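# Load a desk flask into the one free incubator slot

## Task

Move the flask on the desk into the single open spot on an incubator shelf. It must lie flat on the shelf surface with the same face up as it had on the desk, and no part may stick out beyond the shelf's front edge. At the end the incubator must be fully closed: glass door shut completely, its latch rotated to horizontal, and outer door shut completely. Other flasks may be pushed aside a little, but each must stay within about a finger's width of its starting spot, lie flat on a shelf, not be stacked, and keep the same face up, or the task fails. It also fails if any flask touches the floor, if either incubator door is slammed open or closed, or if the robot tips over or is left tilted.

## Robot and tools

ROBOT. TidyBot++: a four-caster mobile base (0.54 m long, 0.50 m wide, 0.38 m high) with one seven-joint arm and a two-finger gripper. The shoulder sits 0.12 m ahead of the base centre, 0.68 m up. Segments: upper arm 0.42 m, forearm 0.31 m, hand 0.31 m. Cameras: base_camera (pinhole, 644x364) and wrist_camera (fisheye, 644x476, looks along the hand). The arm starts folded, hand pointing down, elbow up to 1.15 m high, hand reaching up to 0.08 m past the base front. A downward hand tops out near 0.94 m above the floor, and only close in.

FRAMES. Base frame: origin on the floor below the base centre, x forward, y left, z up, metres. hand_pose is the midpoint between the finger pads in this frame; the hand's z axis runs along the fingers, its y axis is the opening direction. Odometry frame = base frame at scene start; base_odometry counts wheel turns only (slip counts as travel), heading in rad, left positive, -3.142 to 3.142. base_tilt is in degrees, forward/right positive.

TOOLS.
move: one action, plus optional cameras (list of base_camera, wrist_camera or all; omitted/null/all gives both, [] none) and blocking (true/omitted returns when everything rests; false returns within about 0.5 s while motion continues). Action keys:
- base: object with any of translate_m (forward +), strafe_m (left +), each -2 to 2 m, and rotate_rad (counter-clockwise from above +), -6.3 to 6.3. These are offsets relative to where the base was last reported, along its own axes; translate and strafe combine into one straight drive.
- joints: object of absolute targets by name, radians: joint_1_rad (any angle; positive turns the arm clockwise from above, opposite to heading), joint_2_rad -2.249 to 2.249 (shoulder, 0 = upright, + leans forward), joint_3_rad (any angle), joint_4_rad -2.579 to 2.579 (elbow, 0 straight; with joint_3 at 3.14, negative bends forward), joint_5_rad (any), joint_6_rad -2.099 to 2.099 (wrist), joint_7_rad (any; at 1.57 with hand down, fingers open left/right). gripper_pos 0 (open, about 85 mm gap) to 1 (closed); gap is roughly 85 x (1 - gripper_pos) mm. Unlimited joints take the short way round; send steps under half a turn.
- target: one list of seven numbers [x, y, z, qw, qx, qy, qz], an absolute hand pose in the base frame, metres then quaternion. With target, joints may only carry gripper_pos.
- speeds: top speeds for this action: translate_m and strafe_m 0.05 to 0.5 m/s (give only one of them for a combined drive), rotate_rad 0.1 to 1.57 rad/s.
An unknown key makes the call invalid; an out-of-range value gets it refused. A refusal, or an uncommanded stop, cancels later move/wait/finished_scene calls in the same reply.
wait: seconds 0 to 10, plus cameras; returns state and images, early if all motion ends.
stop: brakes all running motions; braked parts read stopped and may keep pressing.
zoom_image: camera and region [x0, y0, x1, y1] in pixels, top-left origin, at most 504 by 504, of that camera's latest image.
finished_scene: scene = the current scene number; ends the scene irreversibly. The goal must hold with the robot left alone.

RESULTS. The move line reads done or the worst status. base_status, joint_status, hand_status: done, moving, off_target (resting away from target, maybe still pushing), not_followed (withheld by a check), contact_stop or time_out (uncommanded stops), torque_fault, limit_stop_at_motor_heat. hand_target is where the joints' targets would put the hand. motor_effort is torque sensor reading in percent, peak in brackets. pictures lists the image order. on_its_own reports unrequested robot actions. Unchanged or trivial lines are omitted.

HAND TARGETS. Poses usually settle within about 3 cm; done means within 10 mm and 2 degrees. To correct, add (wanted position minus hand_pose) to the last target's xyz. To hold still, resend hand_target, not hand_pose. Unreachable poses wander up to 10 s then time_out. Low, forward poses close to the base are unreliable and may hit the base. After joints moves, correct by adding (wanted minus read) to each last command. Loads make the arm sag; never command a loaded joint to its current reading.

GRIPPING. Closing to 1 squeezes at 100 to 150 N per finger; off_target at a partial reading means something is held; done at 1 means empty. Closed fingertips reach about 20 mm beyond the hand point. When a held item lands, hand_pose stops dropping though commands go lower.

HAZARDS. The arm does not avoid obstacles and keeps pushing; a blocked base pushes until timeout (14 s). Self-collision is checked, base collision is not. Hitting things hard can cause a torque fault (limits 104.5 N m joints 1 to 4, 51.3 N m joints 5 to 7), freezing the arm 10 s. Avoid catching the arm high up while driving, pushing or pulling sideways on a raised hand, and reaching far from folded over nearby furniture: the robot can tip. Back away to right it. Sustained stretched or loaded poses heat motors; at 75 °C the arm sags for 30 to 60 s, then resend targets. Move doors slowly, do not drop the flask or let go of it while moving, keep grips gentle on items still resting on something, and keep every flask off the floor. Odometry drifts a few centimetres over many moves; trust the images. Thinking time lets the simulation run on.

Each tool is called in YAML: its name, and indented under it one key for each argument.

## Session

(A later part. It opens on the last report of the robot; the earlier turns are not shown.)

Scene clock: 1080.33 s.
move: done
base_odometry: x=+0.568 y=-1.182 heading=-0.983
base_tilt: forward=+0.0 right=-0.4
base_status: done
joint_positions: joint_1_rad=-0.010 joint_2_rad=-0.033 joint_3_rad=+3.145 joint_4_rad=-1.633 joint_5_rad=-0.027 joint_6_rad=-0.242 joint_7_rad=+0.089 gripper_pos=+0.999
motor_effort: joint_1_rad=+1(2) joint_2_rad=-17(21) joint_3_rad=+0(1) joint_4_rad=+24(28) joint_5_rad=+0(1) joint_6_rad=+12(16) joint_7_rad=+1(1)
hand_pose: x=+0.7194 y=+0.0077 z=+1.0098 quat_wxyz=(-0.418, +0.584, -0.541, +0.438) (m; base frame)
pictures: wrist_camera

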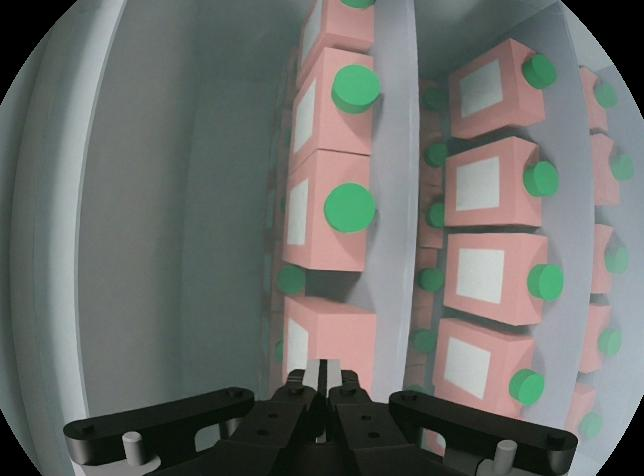

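move:
  base: {"translate_m": -0.4}
  speeds: {"translate_m": 0.2}
  cameras: ["wrist_camera"]

move:
  joints: {"joint_7_rad": 1.615, "joint_4_rad": -2.0}
  cameras: ["wrist_camera"]

zoom_image:
  camera: "wrist_camera"
  region: [150, 100, 550, 400]

Scene clock: 1089.50 s.
move: done
base_status: done
motor_effort: joint_1_rad=+0(2) joint_2_rad=-21(25) joint_3_rad=-1(2) joint_4_rad=+22(24) joint_5_rad=+0(1) joint_6_rad=+9(11) joint_7_rad=+1(1)
pictures: wrist_camera

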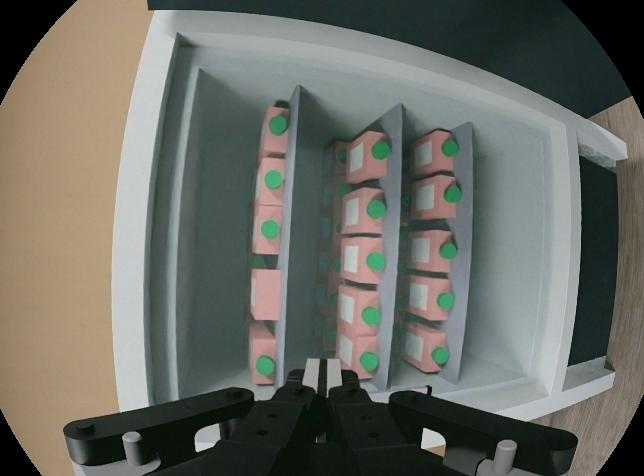

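Scene clock: 1091.77 s.
move: done
base_odometry: x=+0.346 y=-0.849 heading=-0.983
base_tilt: forward=+0.1 right=-0.3
joint_positions: joint_1_rad=-0.010 joint_2_rad=-0.017 joint_3_rad=+3.145 joint_4_rad=-1.993 joint_5_rad=-0.027 joint_6_rad=-0.231 joint_7_rad=+1.534 gripper_pos=+0.999
joint_status: all done
motor_effort: joint_1_rad=+0(1) joint_2_rad=-19(22) joint_3_rad=-1(2) joint_4_rad=+20(22) joint_5_rad=+0(1) joint_6_rad=+7(9) joint_7_rad=+0(1)
hand_pose: x=+0.6513 y=+0.0072 z=+0.7937 quat_wxyz=(-0.019, +0.892, -0.023, +0.450) (m; base frame)
pictures: wrist_camera

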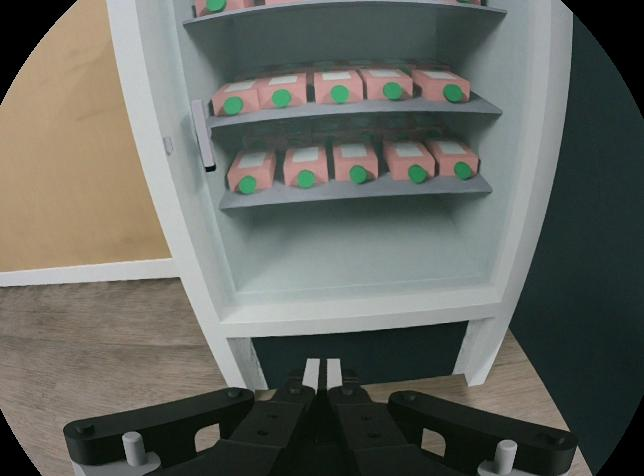

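Scaled by 1.260.

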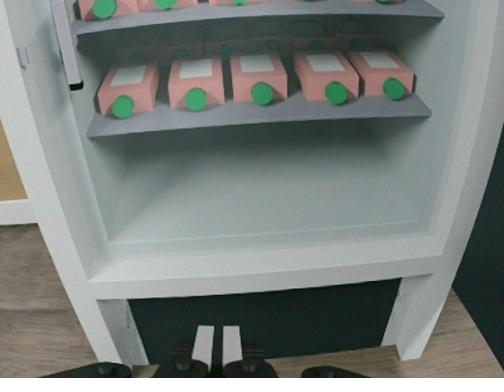

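move:
  joints: {"joint_2_rad": 0.58, "joint_4_rad": -2.04, "joint_6_rad": 1.03, "joint_7_rad": 1.6, "gripper_pos": 0.4}
  base: {"translate_m": -0.15}
  cameras: ["wrist_camera"]

move:
  base: {"strafe_m": 0.17}
  cameras: ["wrist_camera"]

zoom_image:
  camera: "wrist_camera"
  region: [150, 100, 500, 400]

Scene clock: 1129.93 s.
move: done
base_status: done
joint_status: all done
motor_effort: joint_1_rad=-1(2) joint_2_rad=-34(37) joint_3_rad=-1(2) joint_4_rad=+14(20) joint_5_rad=+0(1) joint_6_rad=+9(10) joint_7_rad=+1(1)
pictures: wrist_camera

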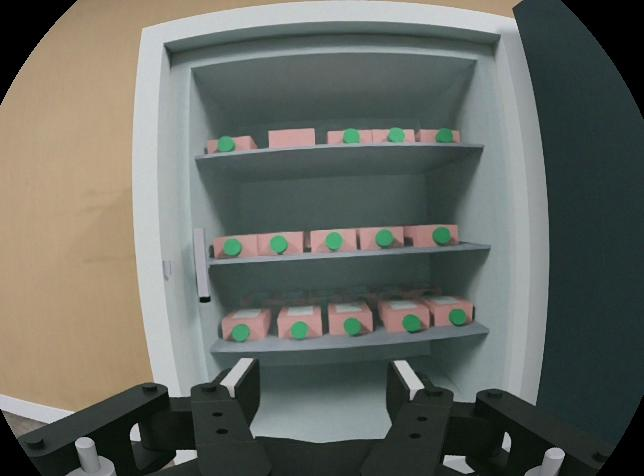

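Scene clock: 1131.37 s.
move: done
base_odometry: x=+0.404 y=-0.629 heading=-0.982
base_tilt: forward=+0.0 right=-0.3
base_status: done
joint_positions: joint_1_rad=-0.022 joint_2_rad=+0.583 joint_3_rad=+3.142 joint_4_rad=-2.028 joint_5_rad=-0.027 joint_6_rad=+0.981 joint_7_rad=+1.537 gripper_pos=+0.400
motor_effort: joint_1_rad=+0(4) joint_2_rad=-35(35) joint_3_rad=-1(4) joint_4_rad=+14(14) joint_5_rad=+0(1) joint_6_rad=+9(9) joint_7_rad=+1(1)
hand_pose: x=+0.8203 y=+0.0098 z=+0.7437 quat_wxyz=(-0.016, +0.727, -0.017, +0.686) (m; base frame)
pictures: wrist_camera

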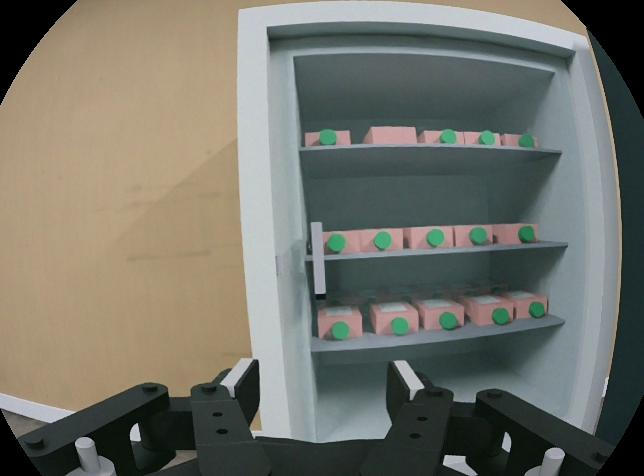

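Scaled by 1.440.

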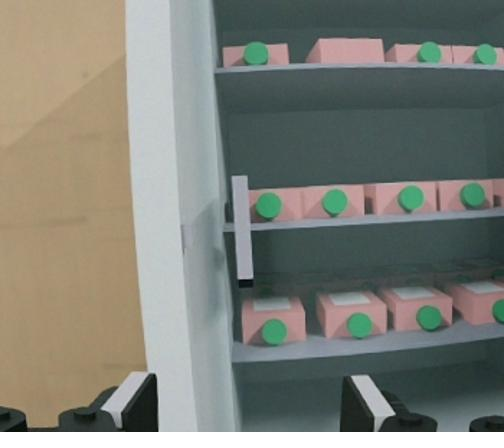

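move:
  joints: {"joint_2_rad": 0.51, "joint_4_rad": -2.01, "joint_6_rad": 1.0, "joint_7_rad": 1.64}
  base: {"translate_m": 0.25}
  speeds: {"translate_m": 0.2}
  cameras: ["wrist_camera"]

zoom_image:
  camera: "wrist_camera"
  region: [150, 150, 500, 450]

Scene clock: 1157.90 s.
move: done
base_odometry: x=+0.543 y=-0.837 heading=-0.982
base_tilt: forward=+0.1 right=-0.4
base_status: done
joint_positions: joint_1_rad=-0.022 joint_2_rad=+0.524 joint_3_rad=+3.142 joint_4_rad=-2.017 joint_5_rad=-0.027 joint_6_rad=+0.981 joint_7_rad=+1.565 gripper_pos=+0.400
joint_status: all done
motor_effort: joint_1_rad=+0(1) joint_2_rad=-34(36) joint_3_rad=-1(2) joint_4_rad=+14(17) joint_5_rad=+0(1) joint_6_rad=+9(10) joint_7_rad=+1(1)
hand_pose: x=+0.8184 y=+0.0097 z=+0.7899 quat_wxyz=(-0.007, +0.703, -0.008, +0.711) (m; base frame)
pictures: wrist_camera

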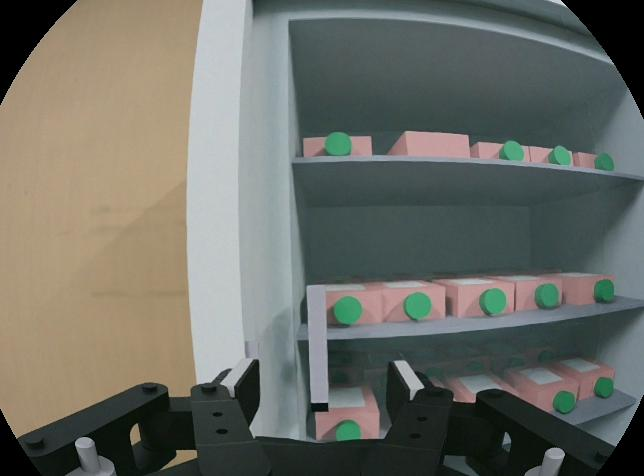

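Scaled by 1.440.

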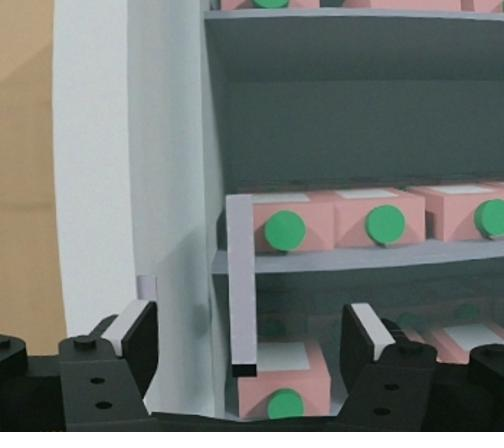

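move:
  joints: {"joint_2_rad": 0.55, "joint_4_rad": -2.02, "joint_6_rad": 1.035}
  base: {"translate_m": 0.14}
  speeds: {"translate_m": 0.1}
  cameras: ["wrist_camera"]

zoom_image:
  camera: "wrist_camera"
  region: [150, 176, 500, 476]

Scene clock: 1174.63 s.
move: done
base_odometry: x=+0.621 y=-0.954 heading=-0.982
base_tilt: forward=+0.1 right=-0.4
base_status: done
joint_positions: joint_1_rad=-0.022 joint_2_rad=+0.553 joint_3_rad=+3.142 joint_4_rad=-2.017 joint_5_rad=-0.027 joint_6_rad=+1.000 joint_7_rad=+1.565 gripper_pos=+0.400
joint_status: all done
motor_effort: joint_1_rad=+0(2) joint_2_rad=-34(36) joint_3_rad=-1(2) joint_4_rad=+14(16) joint_5_rad=+0(1) joint_6_rad=+9(10) joint_7_rad=+0(1)
hand_pose: x=+0.8212 y=+0.0097 z=+0.7752 quat_wxyz=(-0.007, +0.707, -0.007, +0.707) (m; base frame)
pictures: wrist_camera

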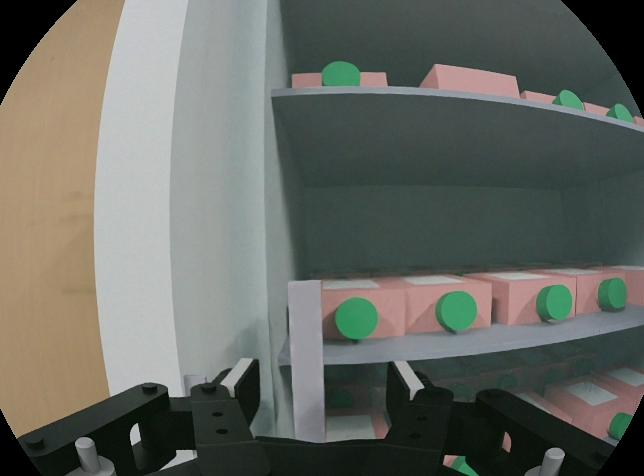

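Scaled by 1.440.

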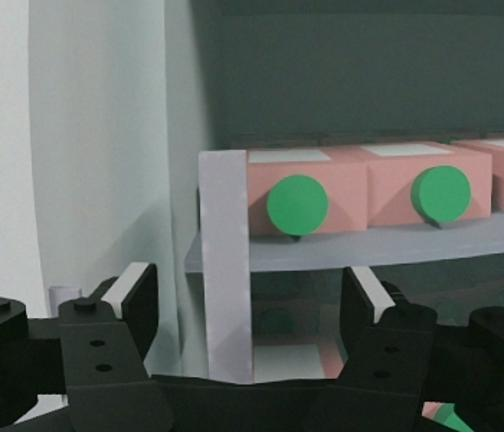

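move:
  joints: {"joint_2_rad": 0.615, "joint_4_rad": -2.02, "joint_6_rad": 1.1}
  base: {"strafe_m": 0.007}
  cameras: ["wrist_camera"]

zoom_image:
  camera: "wrist_camera"
  region: [150, 176, 500, 476]

Scene clock: 1190.07 s.
move: done
base_odometry: x=+0.627 y=-0.950 heading=-0.982
base_tilt: forward=+0.1 right=-0.4
base_status: done
joint_positions: joint_1_rad=-0.020 joint_2_rad=+0.617 joint_3_rad=+3.142 joint_4_rad=-2.017 joint_5_rad=-0.027 joint_6_rad=+1.055 joint_7_rad=+1.565 gripper_pos=+0.400
joint_status: all done
motor_effort: joint_1_rad=+0(2) joint_2_rad=-35(37) joint_3_rad=-1(2) joint_4_rad=+13(15) joint_5_rad=+1(1) joint_6_rad=+9(10) joint_7_rad=+1(1)
hand_pose: x=+0.8264 y=+0.0081 z=+0.7474 quat_wxyz=(-0.005, +0.710, -0.008, +0.704) (m; base frame)
pictures: wrist_camera

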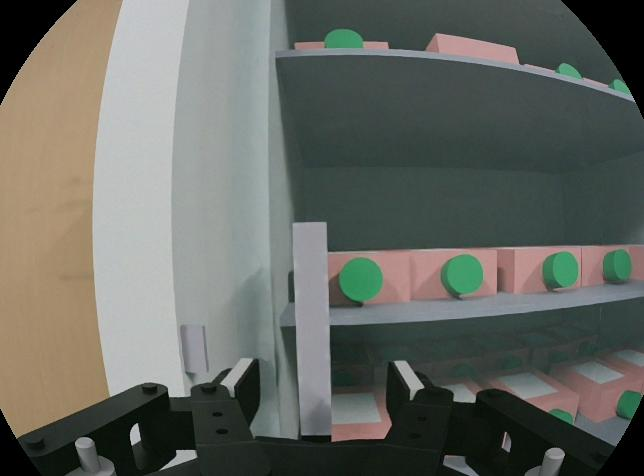

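Scaled by 1.440.

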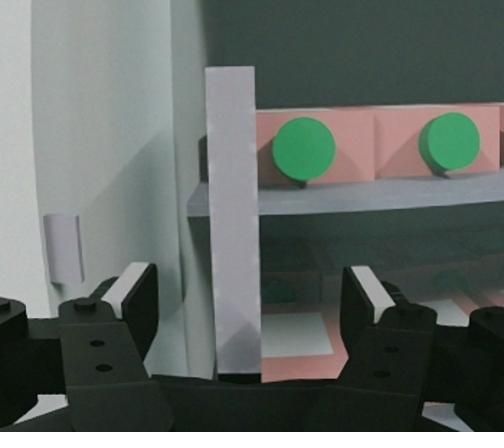

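move:
  joints: {"joint_2_rad": 0.582, "joint_4_rad": -2.02, "joint_6_rad": 1.065}
  base: {"strafe_m": 0.003, "translate_m": 0.045}
  speeds: {"translate_m": 0.06}
  cameras: ["wrist_camera"]

zoom_image:
  camera: "wrist_camera"
  region: [150, 176, 500, 476]

Scene clock: 1205.43 s.
move: done
base_odometry: x=+0.655 y=-0.986 heading=-0.982
base_tilt: forward=+0.0 right=-0.3
base_status: done
joint_positions: joint_1_rad=-0.020 joint_2_rad=+0.601 joint_3_rad=+3.142 joint_4_rad=-2.017 joint_5_rad=-0.027 joint_6_rad=+1.055 joint_7_rad=+1.565 gripper_pos=+0.400
joint_status: all done
motor_effort: joint_1_rad=+0(2) joint_2_rad=-35(37) joint_3_rad=-1(3) joint_4_rad=+13(15) joint_5_rad=+0(1) joint_6_rad=+9(10) joint_7_rad=+1(1)
hand_pose: x=+0.8252 y=+0.0080 z=+0.7587 quat_wxyz=(-0.006, +0.705, -0.008, +0.710) (m; base frame)
pictures: wrist_camera

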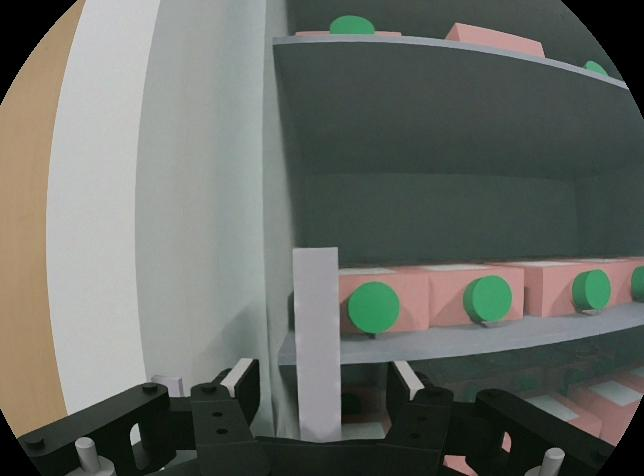

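Scaled by 1.440.

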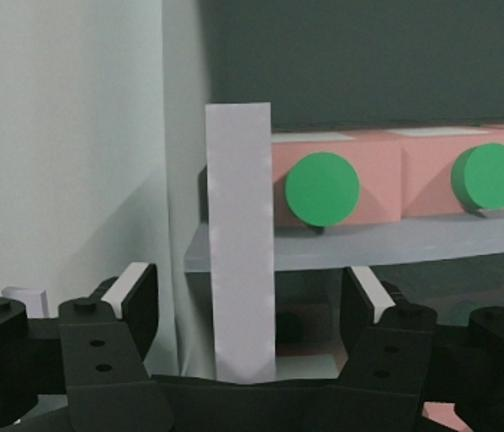

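move:
  base: {"strafe_m": 0.002, "translate_m": 0.012}
  speeds: {"translate_m": 0.05}
  cameras: ["wrist_camera"]

zoom_image:
  camera: "wrist_camera"
  region: [150, 176, 500, 476]

Scene clock: 1220.03 s.
move: done
base_odometry: x=+0.663 y=-0.995 heading=-0.982
base_tilt: forward=+0.0 right=-0.3
base_status: done
joint_positions: joint_1_rad=-0.020 joint_2_rad=+0.600 joint_3_rad=+3.142 joint_4_rad=-2.018 joint_5_rad=-0.027 joint_6_rad=+1.055 joint_7_rad=+1.565 gripper_pos=+0.400
motor_effort: joint_1_rad=-2(2) joint_2_rad=-35(36) joint_3_rad=-1(2) joint_4_rad=+14(15) joint_5_rad=+1(1) joint_6_rad=+9(9) joint_7_rad=+1(1)
hand_pose: x=+0.8251 y=+0.0080 z=+0.7593 quat_wxyz=(-0.006, +0.704, -0.008, +0.710) (m; base frame)
pictures: wrist_camera

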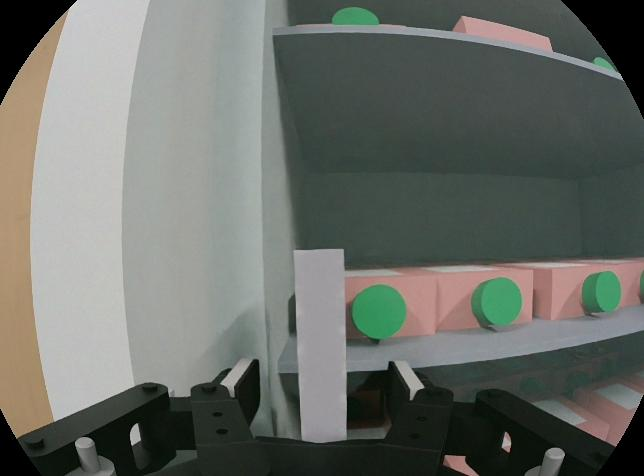

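Scaled by 1.440.

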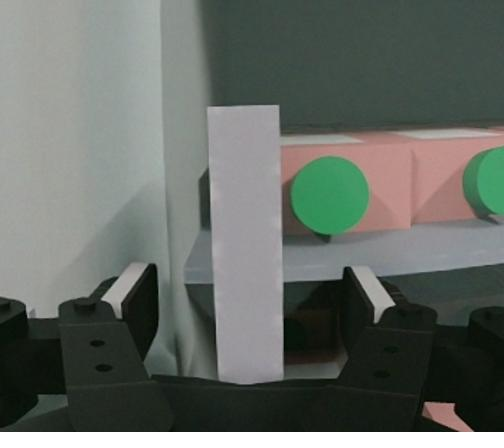

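move:
  base: {"translate_m": 0.012}
  speeds: {"translate_m": 0.05}
  cameras: ["wrist_camera"]

move:
  joints: {"gripper_pos": 0.85}
  cameras: ["wrist_camera"]

zoom_image:
  camera: "wrist_camera"
  region: [150, 176, 500, 476]

Scene clock: 1225.43 s.
move: done
base_status: done
motor_effort: joint_1_rad=+0(3) joint_2_rad=-31(35) joint_3_rad=-1(3) joint_4_rad=+19(22) joint_5_rad=+0(1) joint_6_rad=+8(9) joint_7_rad=+1(1)
pictures: wrist_camera

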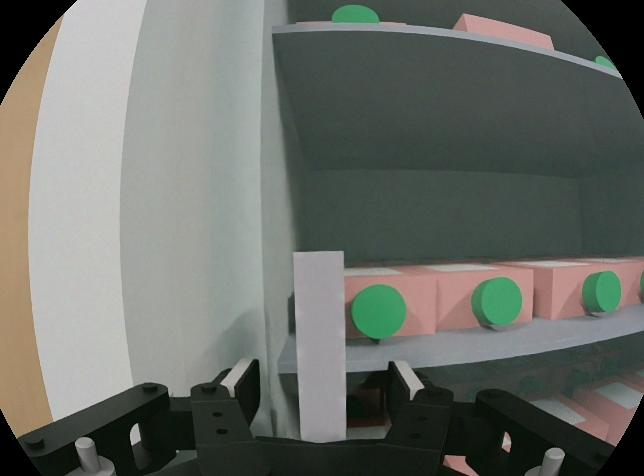

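Scene clock: 1226.23 s.
move: done
base_odometry: x=+0.670 y=-1.004 heading=-0.982
base_tilt: forward=+0.1 right=-0.3
joint_positions: joint_1_rad=-0.016 joint_2_rad=+0.572 joint_3_rad=+3.139 joint_4_rad=-2.063 joint_5_rad=-0.026 joint_6_rad=+1.055 joint_7_rad=+1.566 gripper_pos=+0.836
joint_status: all done
motor_effort: joint_1_rad=-1(4) joint_2_rad=-28(31) joint_3_rad=-1(3) joint_4_rad=+23(24) joint_5_rad=+0(3) joint_6_rad=+7(8) joint_7_rad=+0(1)
hand_pose: x=+0.8105 y=+0.0072 z=+0.7581 quat_wxyz=(-0.005, +0.710, -0.008, +0.704) (m; base frame)
pictures: wrist_camera

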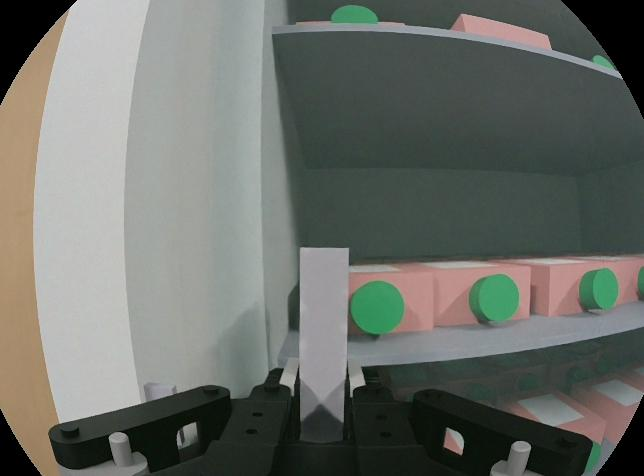

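Scaled by 1.440.

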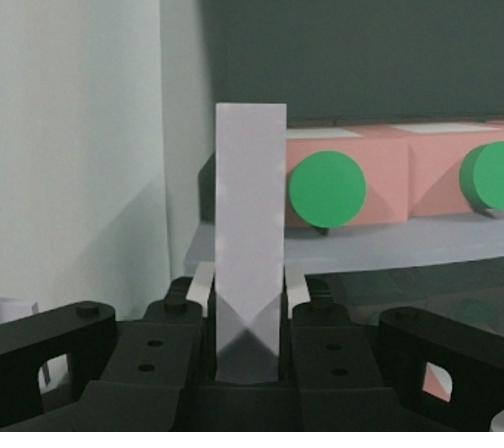

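move:
  base: {"translate_m": -0.012}
  speeds: {"translate_m": 0.05}
  cameras: []

move:
  joints: {"joint_7_rad": 1.95}
  cameras: ["wrist_camera"]

Scene clock: 1232.50 s.
move: done
base_status: done
motor_effort: joint_1_rad=+1(3) joint_2_rad=-36(38) joint_3_rad=-1(3) joint_4_rad=+14(21) joint_5_rad=+0(2) joint_6_rad=+11(11) joint_7_rad=+0(1)
pictures: none

Scene clock: 1233.50 s.
move: off_target
base_odometry: x=+0.663 y=-0.994 heading=-0.982
base_tilt: forward=+0.0 right=-0.4
joint_positions: joint_1_rad=-0.016 joint_2_rad=+0.592 joint_3_rad=+3.133 joint_4_rad=-2.030 joint_5_rad=-0.034 joint_6_rad=+1.055 joint_7_rad=+1.800 gripper_pos=+0.836
joint_status: joint_7_rad off_target (ended at +1.800, target +1.950)
motor_effort: joint_1_rad=-2(3) joint_2_rad=-34(36) joint_3_rad=+2(4) joint_4_rad=+14(15) joint_5_rad=+8(9) joint_6_rad=+9(11) joint_7_rad=+15(15)
hand_pose: x=+0.8211 y=+0.0078 z=+0.7595 quat_wxyz=(+0.076, +0.702, +0.071, +0.704) (m; base frame)
pictures: wrist_camera

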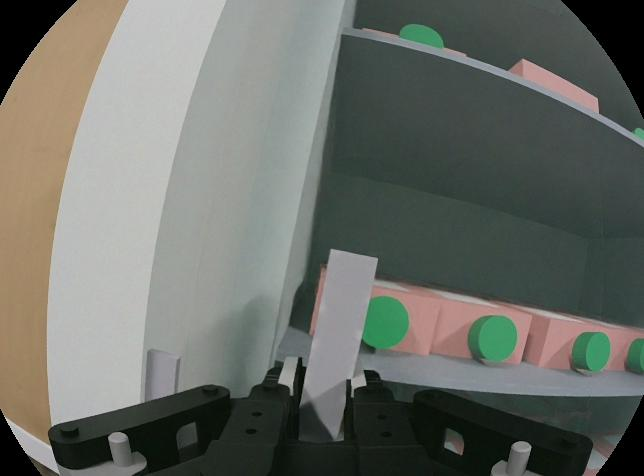

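move:
  joints: {"joint_7_rad": 1.2}
  cameras: ["wrist_camera"]

Scene clock: 1239.37 s.
move: done
base_odometry: x=+0.663 y=-0.994 heading=-0.982
base_tilt: forward=+0.0 right=-0.3
joint_positions: joint_1_rad=-0.014 joint_2_rad=+0.593 joint_3_rad=+3.136 joint_4_rad=-2.030 joint_5_rad=-0.028 joint_6_rad=+1.055 joint_7_rad=+1.274 gripper_pos=+0.836
joint_status: all done
motor_effort: joint_1_rad=-3(3) joint_2_rad=-37(38) joint_3_rad=-3(4) joint_4_rad=+15(16) joint_5_rad=+1(9) joint_6_rad=+11(11) joint_7_rad=+0(15)
hand_pose: x=+0.8212 y=+0.0063 z=+0.7590 quat_wxyz=(-0.108, +0.697, -0.112, +0.700) (m; base frame)
pictures: wrist_camera

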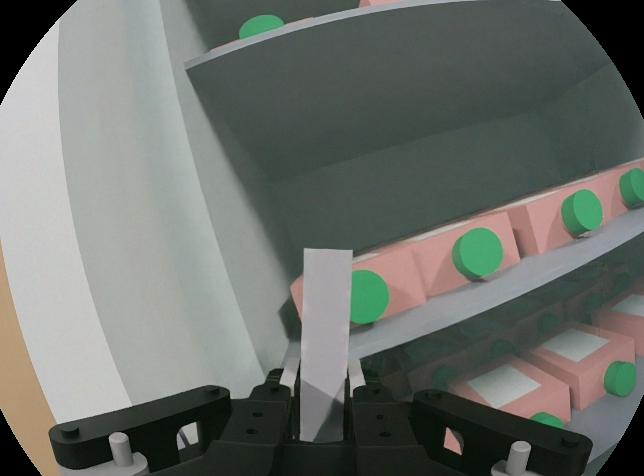

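move:
  joints: {"joint_7_rad": 0.6}
  cameras: ["wrist_camera"]

move:
  joints: {"joint_7_rad": -0.02}
  cameras: ["wrist_camera"]

Scene clock: 1245.13 s.
move: done
joint_status: all done
motor_effort: joint_1_rad=-3(4) joint_2_rad=-38(39) joint_3_rad=-4(5) joint_4_rad=+15(16) joint_5_rad=+1(2) joint_6_rad=+10(11) joint_7_rad=+0(1)
pictures: wrist_camera

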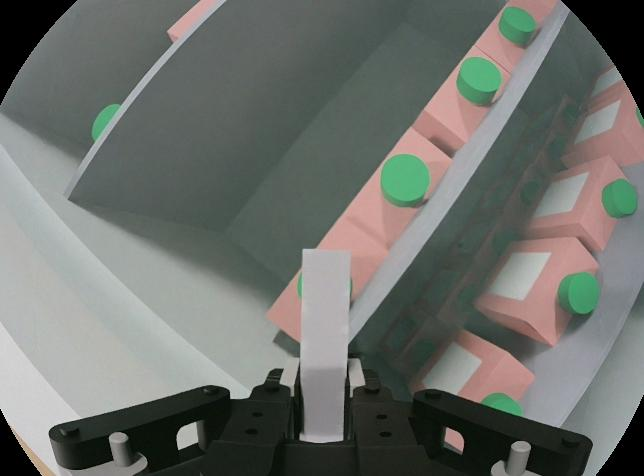

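Scene clock: 1246.47 s.
move: done
base_odometry: x=+0.663 y=-0.994 heading=-0.982
base_tilt: forward=+0.0 right=-0.3
joint_positions: joint_1_rad=-0.011 joint_2_rad=+0.598 joint_3_rad=+3.138 joint_4_rad=-2.030 joint_5_rad=-0.028 joint_6_rad=+1.055 joint_7_rad=+0.057 gripper_pos=+0.836
joint_status: all done
motor_effort: joint_1_rad=-4(5) joint_2_rad=-39(39) joint_3_rad=-4(5) joint_4_rad=+16(16) joint_5_rad=+1(2) joint_6_rad=+11(12) joint_7_rad=+0(1)
hand_pose: x=+0.8217 y=+0.0035 z=+0.7552 quat_wxyz=(-0.487, +0.508, -0.493, +0.512) (m; base frame)
pictures: wrist_camera

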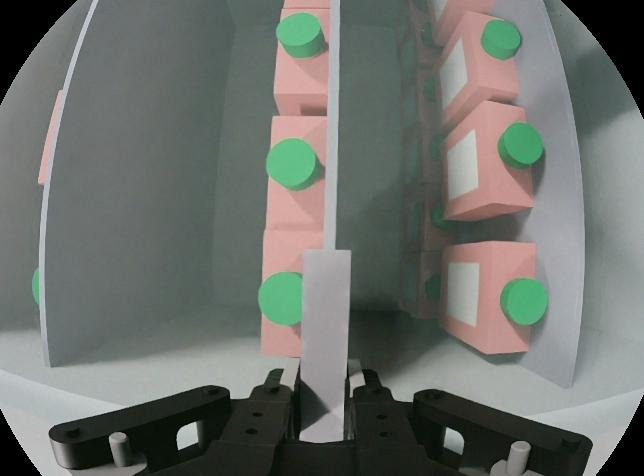

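move:
  joints: {"joint_7_rad": -0.1}
  cameras: ["wrist_camera"]

zoom_image:
  camera: "wrist_camera"
  region: [150, 126, 500, 476]

Scene clock: 1253.50 s.
move: done
base_odometry: x=+0.663 y=-0.994 heading=-0.982
base_tilt: forward=+0.1 right=-0.3
joint_positions: joint_1_rad=-0.011 joint_2_rad=+0.598 joint_3_rad=+3.138 joint_4_rad=-2.030 joint_5_rad=-0.027 joint_6_rad=+1.055 joint_7_rad=-0.011 gripper_pos=+0.836
joint_status: all done
motor_effort: joint_1_rad=-1(4) joint_2_rad=-38(39) joint_3_rad=-4(5) joint_4_rad=+17(18) joint_5_rad=-3(3) joint_6_rad=+11(12) joint_7_rad=-5(6)
hand_pose: x=+0.8217 y=+0.0036 z=+0.7552 quat_wxyz=(-0.503, +0.492, -0.509, +0.496) (m; base frame)
pictures: wrist_camera

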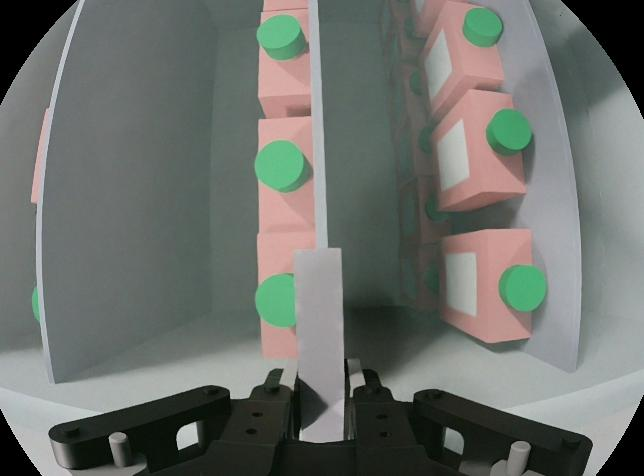

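Scaled by 1.440.

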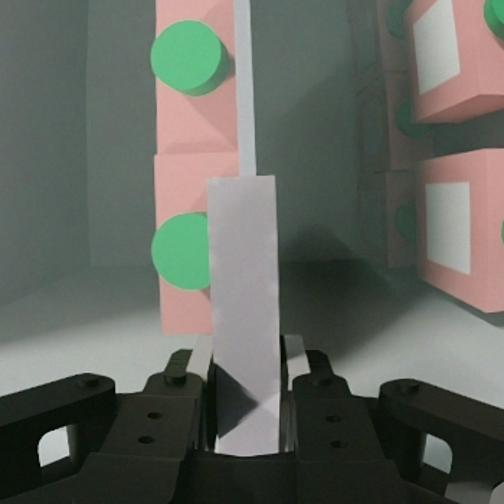

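move:
  joints: {"joint_7_rad": -0.04}
  cameras: []

move:
  joints: {"gripper_pos": 0.3}
  cameras: []

move:
  base: {"translate_m": -0.3}
  speeds: {"translate_m": 0.2}
  cameras: ["wrist_camera"]

zoom_image:
  camera: "wrist_camera"
  region: [150, 126, 500, 476]

Scene clock: 1260.20 s.
move: done
joint_status: all done
motor_effort: joint_1_rad=-1(1) joint_2_rad=-38(38) joint_3_rad=-3(4) joint_4_rad=+16(17) joint_5_rad=-1(2) joint_6_rad=+11(12) joint_7_rad=-4(5)
pictures: none

Scene clock: 1261.03 s.
move: done
joint_status: all done
motor_effort: joint_1_rad=+0(2) joint_2_rad=-35(38) joint_3_rad=-1(3) joint_4_rad=+13(18) joint_5_rad=+0(1) joint_6_rad=+9(11) joint_7_rad=+1(4)
pictures: none

Scene clock: 1263.23 s.
move: done
base_odometry: x=+0.496 y=-0.745 heading=-0.982
base_tilt: forward=+0.1 right=-0.4
base_status: done
joint_positions: joint_1_rad=-0.011 joint_2_rad=+0.595 joint_3_rad=+3.138 joint_4_rad=-2.028 joint_5_rad=-0.027 joint_6_rad=+1.055 joint_7_rad=-0.002 gripper_pos=+0.300
motor_effort: joint_1_rad=-1(2) joint_2_rad=-34(37) joint_3_rad=-2(3) joint_4_rad=+13(15) joint_5_rad=+1(1) joint_6_rad=+9(9) joint_7_rad=+1(1)
hand_pose: x=+0.8220 y=+0.0038 z=+0.7581 quat_wxyz=(-0.503, +0.493, -0.506, +0.499) (m; base frame)
pictures: wrist_camera

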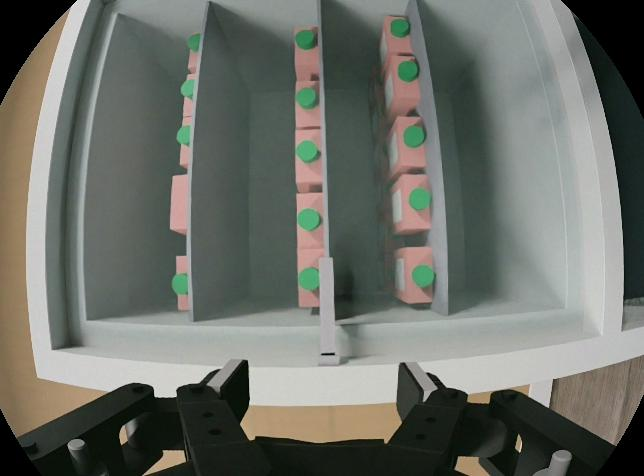

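Scaled by 1.440.

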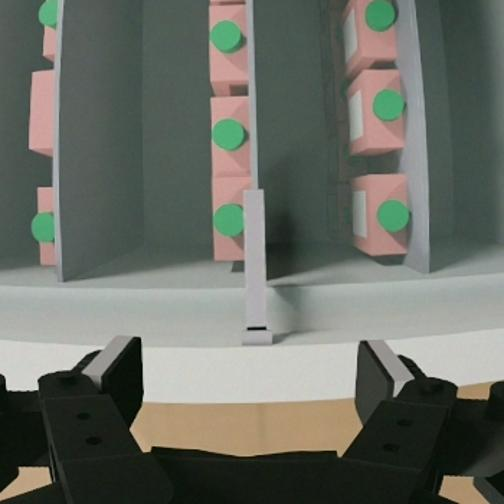

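move:
  base: {"translate_m": -0.75}
  joints: {"gripper_pos": 1.0}
  speeds: {"translate_m": 0.4}
  cameras: []

move:
  base: {"strafe_m": -1.4}
  speeds: {"strafe_m": 0.4}
  cameras: ["wrist_camera"]

move:
  base: {"rotate_rad": 0.9}
  joints: {"joint_7_rad": 1.58}

Scene clock: 1298.00 s.
move: done
base_status: done
joint_status: all done
motor_effort: joint_1_rad=-2(2) joint_2_rad=-35(37) joint_3_rad=-2(2) joint_4_rad=+13(15) joint_5_rad=+1(1) joint_6_rad=+9(9) joint_7_rad=+1(1)
pictures: none

Scene clock: 1302.53 s.
move: done
base_status: done
motor_effort: joint_1_rad=+0(4) joint_2_rad=-35(35) joint_3_rad=-1(4) joint_4_rad=+14(14) joint_5_rad=+1(1) joint_6_rad=+9(9) joint_7_rad=+1(1)
pictures: wrist_camera

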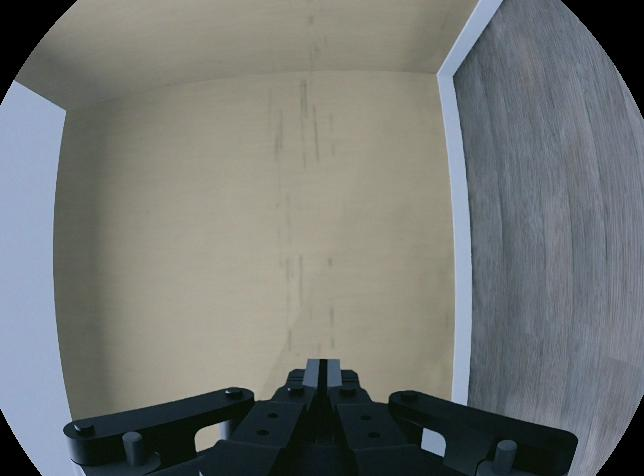

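Scene clock: 1304.67 s.
move: done
base_odometry: x=-1.085 y=-0.898 heading=-0.082
base_tilt: forward=+0.1 right=-0.3
base_status: done
joint_positions: joint_1_rad=-0.022 joint_2_rad=+0.595 joint_3_rad=+3.135 joint_4_rad=-2.027 joint_5_rad=-0.027 joint_6_rad=+1.055 joint_7_rad=+1.504 gripper_pos=+0.999
joint_status: all done
motor_effort: joint_1_rad=+0(5) joint_2_rad=-34(36) joint_3_rad=-2(4) joint_4_rad=+14(14) joint_5_rad=+0(2) joint_6_rad=+9(9) joint_7_rad=+0(1)
hand_pose: x=+0.8219 y=+0.0132 z=+0.7589 quat_wxyz=(-0.031, +0.705, -0.028, +0.708) (m; base frame)
pictures: base_camera, wrist_camera

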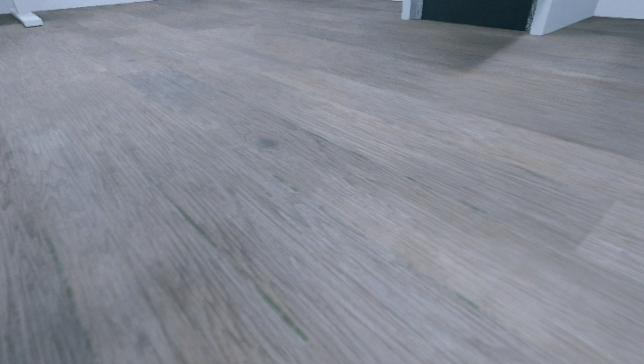

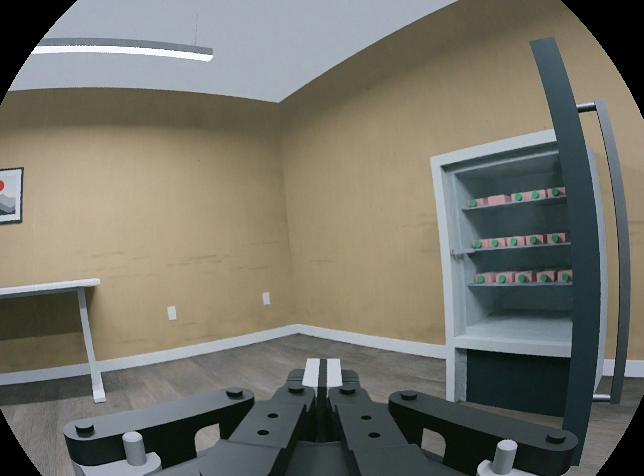

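move:
  base: {"translate_m": 0.256, "strafe_m": -0.856}
  speeds: {"translate_m": 0.3}
  joints: {"joint_7_rad": 0.0}

Scene clock: 1323.20 s.
move: done
base_odometry: x=-0.900 y=-1.773 heading=-0.082
base_tilt: forward=+0.1 right=-0.4
base_status: done
joint_positions: joint_1_rad=-0.015 joint_2_rad=+0.595 joint_3_rad=+3.135 joint_4_rad=-2.027 joint_5_rad=-0.027 joint_6_rad=+1.055 joint_7_rad=+0.076 gripper_pos=+0.999
joint_status: all done
motor_effort: joint_1_rad=+0(3) joint_2_rad=-35(36) joint_3_rad=-1(3) joint_4_rad=+14(15) joint_5_rad=+1(1) joint_6_rad=+9(9) joint_7_rad=+1(1)
hand_pose: x=+0.8220 y=+0.0083 z=+0.7590 quat_wxyz=(-0.485, +0.513, -0.485, +0.516) (m; base frame)
pictures: base_camera, wrist_camera

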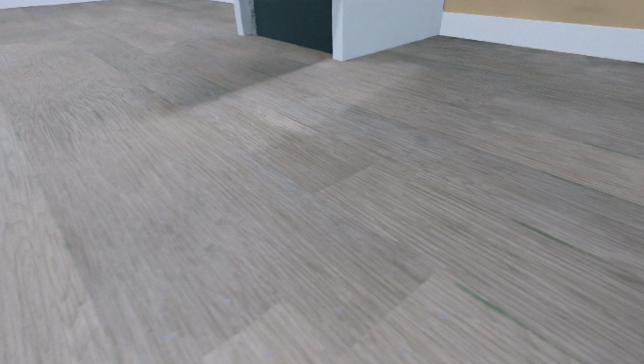

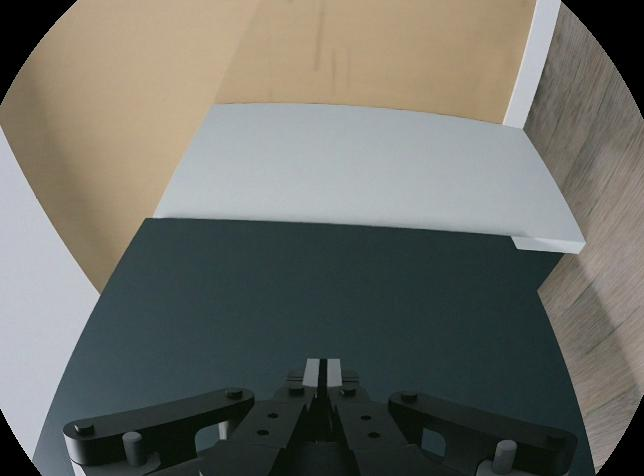

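move:
  base: {"translate_m": 0.228, "strafe_m": 0.18}
  speeds: {"translate_m": 0.15}
  cameras: ["wrist_camera"]

Scene clock: 1332.73 s.
move: done
base_odometry: x=-0.658 y=-1.612 heading=-0.082
base_tilt: forward=+0.0 right=-0.3
base_status: done
joint_positions: joint_1_rad=-0.015 joint_2_rad=+0.594 joint_3_rad=+3.135 joint_4_rad=-2.027 joint_5_rad=-0.027 joint_6_rad=+1.055 joint_7_rad=+0.076 gripper_pos=+0.999
motor_effort: joint_1_rad=+0(2) joint_2_rad=-34(36) joint_3_rad=-2(2) joint_4_rad=+14(15) joint_5_rad=+0(1) joint_6_rad=+9(10) joint_7_rad=+1(1)
hand_pose: x=+0.8220 y=+0.0086 z=+0.7594 quat_wxyz=(-0.486, +0.513, -0.484, +0.516) (m; base frame)
pictures: wrist_camera

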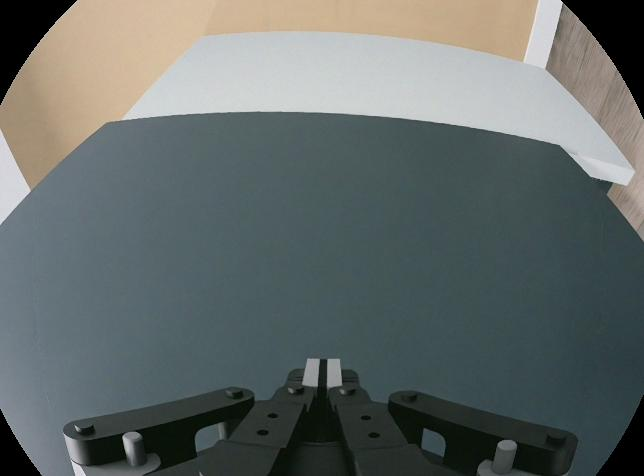

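move:
  base: {"translate_m": 0.039, "strafe_m": 0.031}
  speeds: {"translate_m": 0.06}
  cameras: ["wrist_camera"]

move:
  base: {"translate_m": 0.078, "strafe_m": 0.062}
  speeds: {"translate_m": 0.06}
  cameras: ["wrist_camera"]

Scene clock: 1353.03 s.
move: done
base_status: done
motor_effort: joint_1_rad=+0(3) joint_2_rad=-35(36) joint_3_rad=-1(3) joint_4_rad=+14(15) joint_5_rad=+0(1) joint_6_rad=+9(9) joint_7_rad=+1(1)
pictures: wrist_camera

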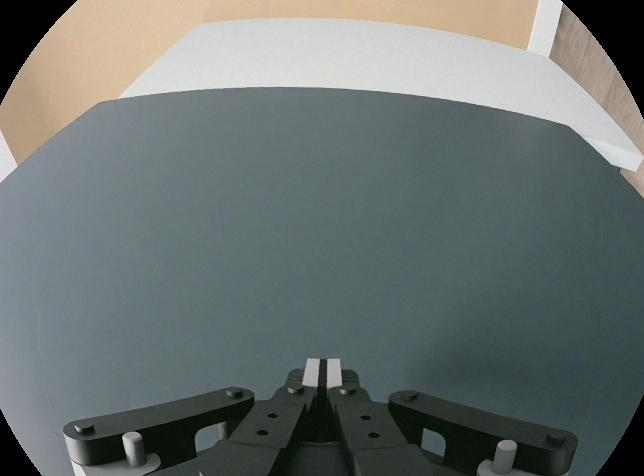

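Scene clock: 1355.17 s.
move: done
base_odometry: x=-0.533 y=-1.529 heading=-0.082
base_tilt: forward=+0.1 right=-0.3
base_status: done
joint_positions: joint_1_rad=-0.012 joint_2_rad=+0.594 joint_3_rad=+3.137 joint_4_rad=-2.027 joint_5_rad=-0.027 joint_6_rad=+1.055 joint_7_rad=+0.076 gripper_pos=+0.999
motor_effort: joint_1_rad=-1(4) joint_2_rad=-35(36) joint_3_rad=-1(4) joint_4_rad=+14(17) joint_5_rad=+0(3) joint_6_rad=+9(9) joint_7_rad=+1(1)
hand_pose: x=+0.8219 y=+0.0051 z=+0.7595 quat_wxyz=(-0.484, +0.512, -0.485, +0.518) (m; base frame)
pictures: wrist_camera

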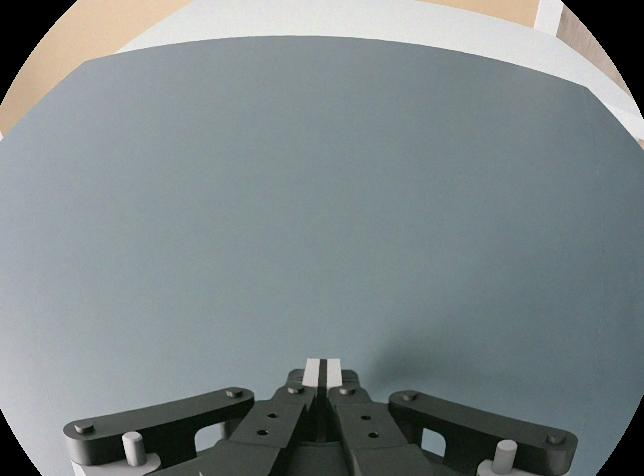

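move:
  base: {"translate_m": 0.1145, "strafe_m": 0.065}
  speeds: {"translate_m": 0.07}
  cameras: []

move:
  base: {"translate_m": 0.169, "strafe_m": 0.044}
  speeds: {"translate_m": 0.07}
  cameras: ["wrist_camera"]

Scene clock: 1363.93 s.
move: done
base_status: done
motor_effort: joint_1_rad=+0(4) joint_2_rad=-34(36) joint_3_rad=-2(4) joint_4_rad=+14(18) joint_5_rad=+0(3) joint_6_rad=+9(9) joint_7_rad=+1(1)
pictures: none

Scene clock: 1366.93 s.
move: done
base_odometry: x=-0.242 y=-1.443 heading=-0.082
base_tilt: forward=+0.0 right=-0.3
base_status: done
joint_positions: joint_1_rad=-0.010 joint_2_rad=+0.591 joint_3_rad=+3.138 joint_4_rad=-2.029 joint_5_rad=-0.027 joint_6_rad=+1.056 joint_7_rad=+0.076 gripper_pos=+0.999
motor_effort: joint_1_rad=-1(2) joint_2_rad=-35(37) joint_3_rad=-1(3) joint_4_rad=+13(19) joint_5_rad=+1(1) joint_6_rad=+9(9) joint_7_rad=+1(1)
hand_pose: x=+0.8211 y=+0.0031 z=+0.7606 quat_wxyz=(-0.483, +0.511, -0.486, +0.519) (m; base frame)
pictures: wrist_camera

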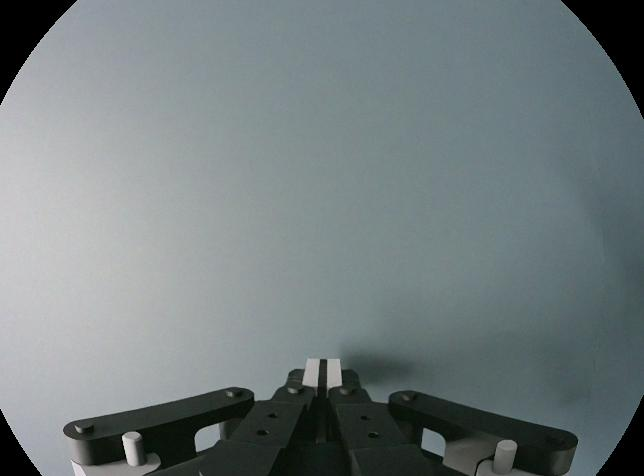

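move:
  base: {"translate_m": 0.219, "strafe_m": -0.0336}
  speeds: {"translate_m": 0.07}
  cameras: ["wrist_camera"]

Scene clock: 1379.63 s.
move: done
base_odometry: x=-0.026 y=-1.495 heading=-0.082
base_tilt: forward=+0.0 right=-0.3
base_status: done
joint_positions: joint_1_rad=-0.012 joint_2_rad=+0.590 joint_3_rad=+3.138 joint_4_rad=-2.030 joint_5_rad=-0.027 joint_6_rad=+1.056 joint_7_rad=+0.076 gripper_pos=+0.999
motor_effort: joint_1_rad=+0(2) joint_2_rad=-34(37) joint_3_rad=-1(2) joint_4_rad=+14(19) joint_5_rad=+0(2) joint_6_rad=+9(9) joint_7_rad=+1(1)
hand_pose: x=+0.8210 y=+0.0045 z=+0.7611 quat_wxyz=(-0.484, +0.511, -0.485, +0.519) (m; base frame)
pictures: wrist_camera

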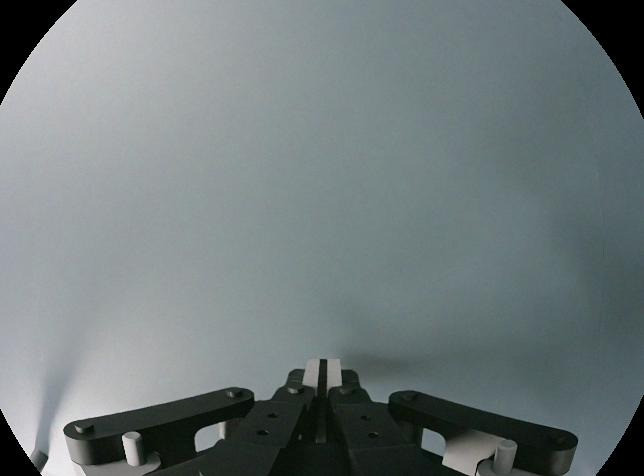

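move:
  base: {"translate_m": -0.6}
  speeds: {"translate_m": 0.3}
  cameras: []

move:
  base: {"rotate_rad": -0.65}
  joints: {"joint_7_rad": 1.6}
  cameras: ["wrist_camera"]

Scene clock: 1397.70 s.
move: done
base_status: done
motor_effort: joint_1_rad=-1(2) joint_2_rad=-34(37) joint_3_rad=-1(2) joint_4_rad=+14(15) joint_5_rad=+1(1) joint_6_rad=+9(10) joint_7_rad=+1(1)
pictures: none

Scene clock: 1399.83 s.
move: done
base_odometry: x=-0.624 y=-1.446 heading=-0.732
base_tilt: forward=+0.0 right=-0.3
base_status: done
joint_positions: joint_1_rad=-0.007 joint_2_rad=+0.590 joint_3_rad=+3.146 joint_4_rad=-2.029 joint_5_rad=-0.027 joint_6_rad=+1.056 joint_7_rad=+1.524 gripper_pos=+0.999
joint_status: all done
motor_effort: joint_1_rad=-1(5) joint_2_rad=-34(36) joint_3_rad=-1(5) joint_4_rad=+14(14) joint_5_rad=+0(2) joint_6_rad=+9(9) joint_7_rad=+1(2)
hand_pose: x=+0.8213 y=-0.0028 z=+0.7614 quat_wxyz=(-0.014, +0.704, -0.027, +0.710) (m; base frame)
pictures: wrist_camera

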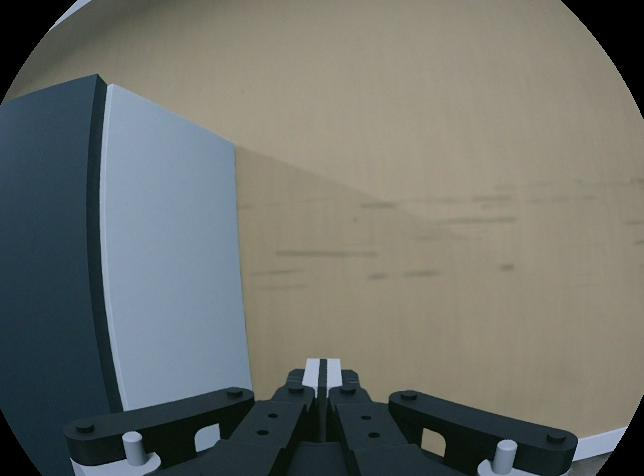

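move:
  base: {"strafe_m": 0.9, "translate_m": 0.14}
  speeds: {"strafe_m": 0.3}
  cameras: ["base_camera", "wrist_camera"]

Scene clock: 1408.70 s.
move: done
base_odometry: x=+0.082 y=-0.870 heading=-0.732
base_tilt: forward=+0.0 right=-0.3
base_status: done
joint_positions: joint_1_rad=-0.018 joint_2_rad=+0.590 joint_3_rad=+3.145 joint_4_rad=-2.029 joint_5_rad=-0.027 joint_6_rad=+1.056 joint_7_rad=+1.524 gripper_pos=+0.999
motor_effort: joint_1_rad=+0(4) joint_2_rad=-34(35) joint_3_rad=-1(3) joint_4_rad=+14(15) joint_5_rad=+0(2) joint_6_rad=+9(9) joint_7_rad=+0(1)
hand_pose: x=+0.8213 y=+0.0047 z=+0.7614 quat_wxyz=(-0.018, +0.704, -0.023, +0.710) (m; base frame)
pictures: base_camera, wrist_camera

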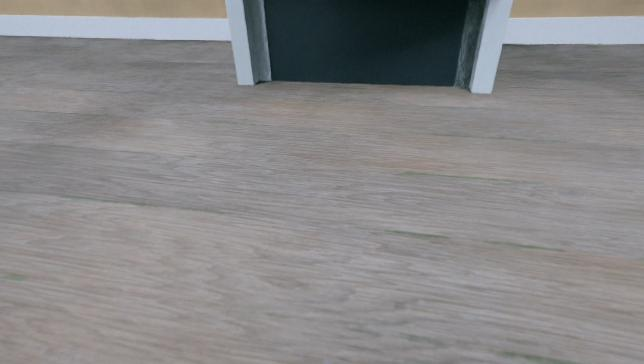

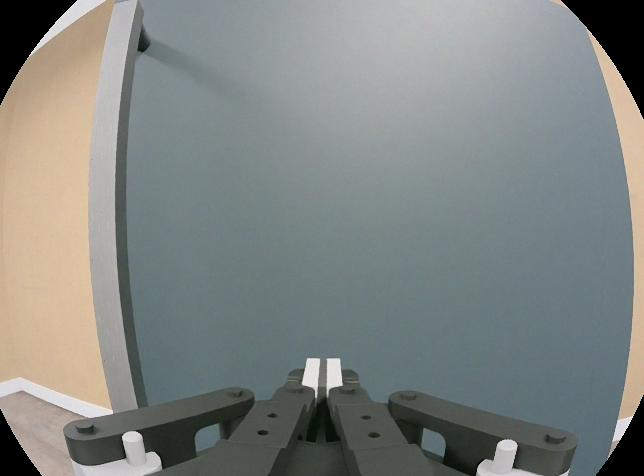

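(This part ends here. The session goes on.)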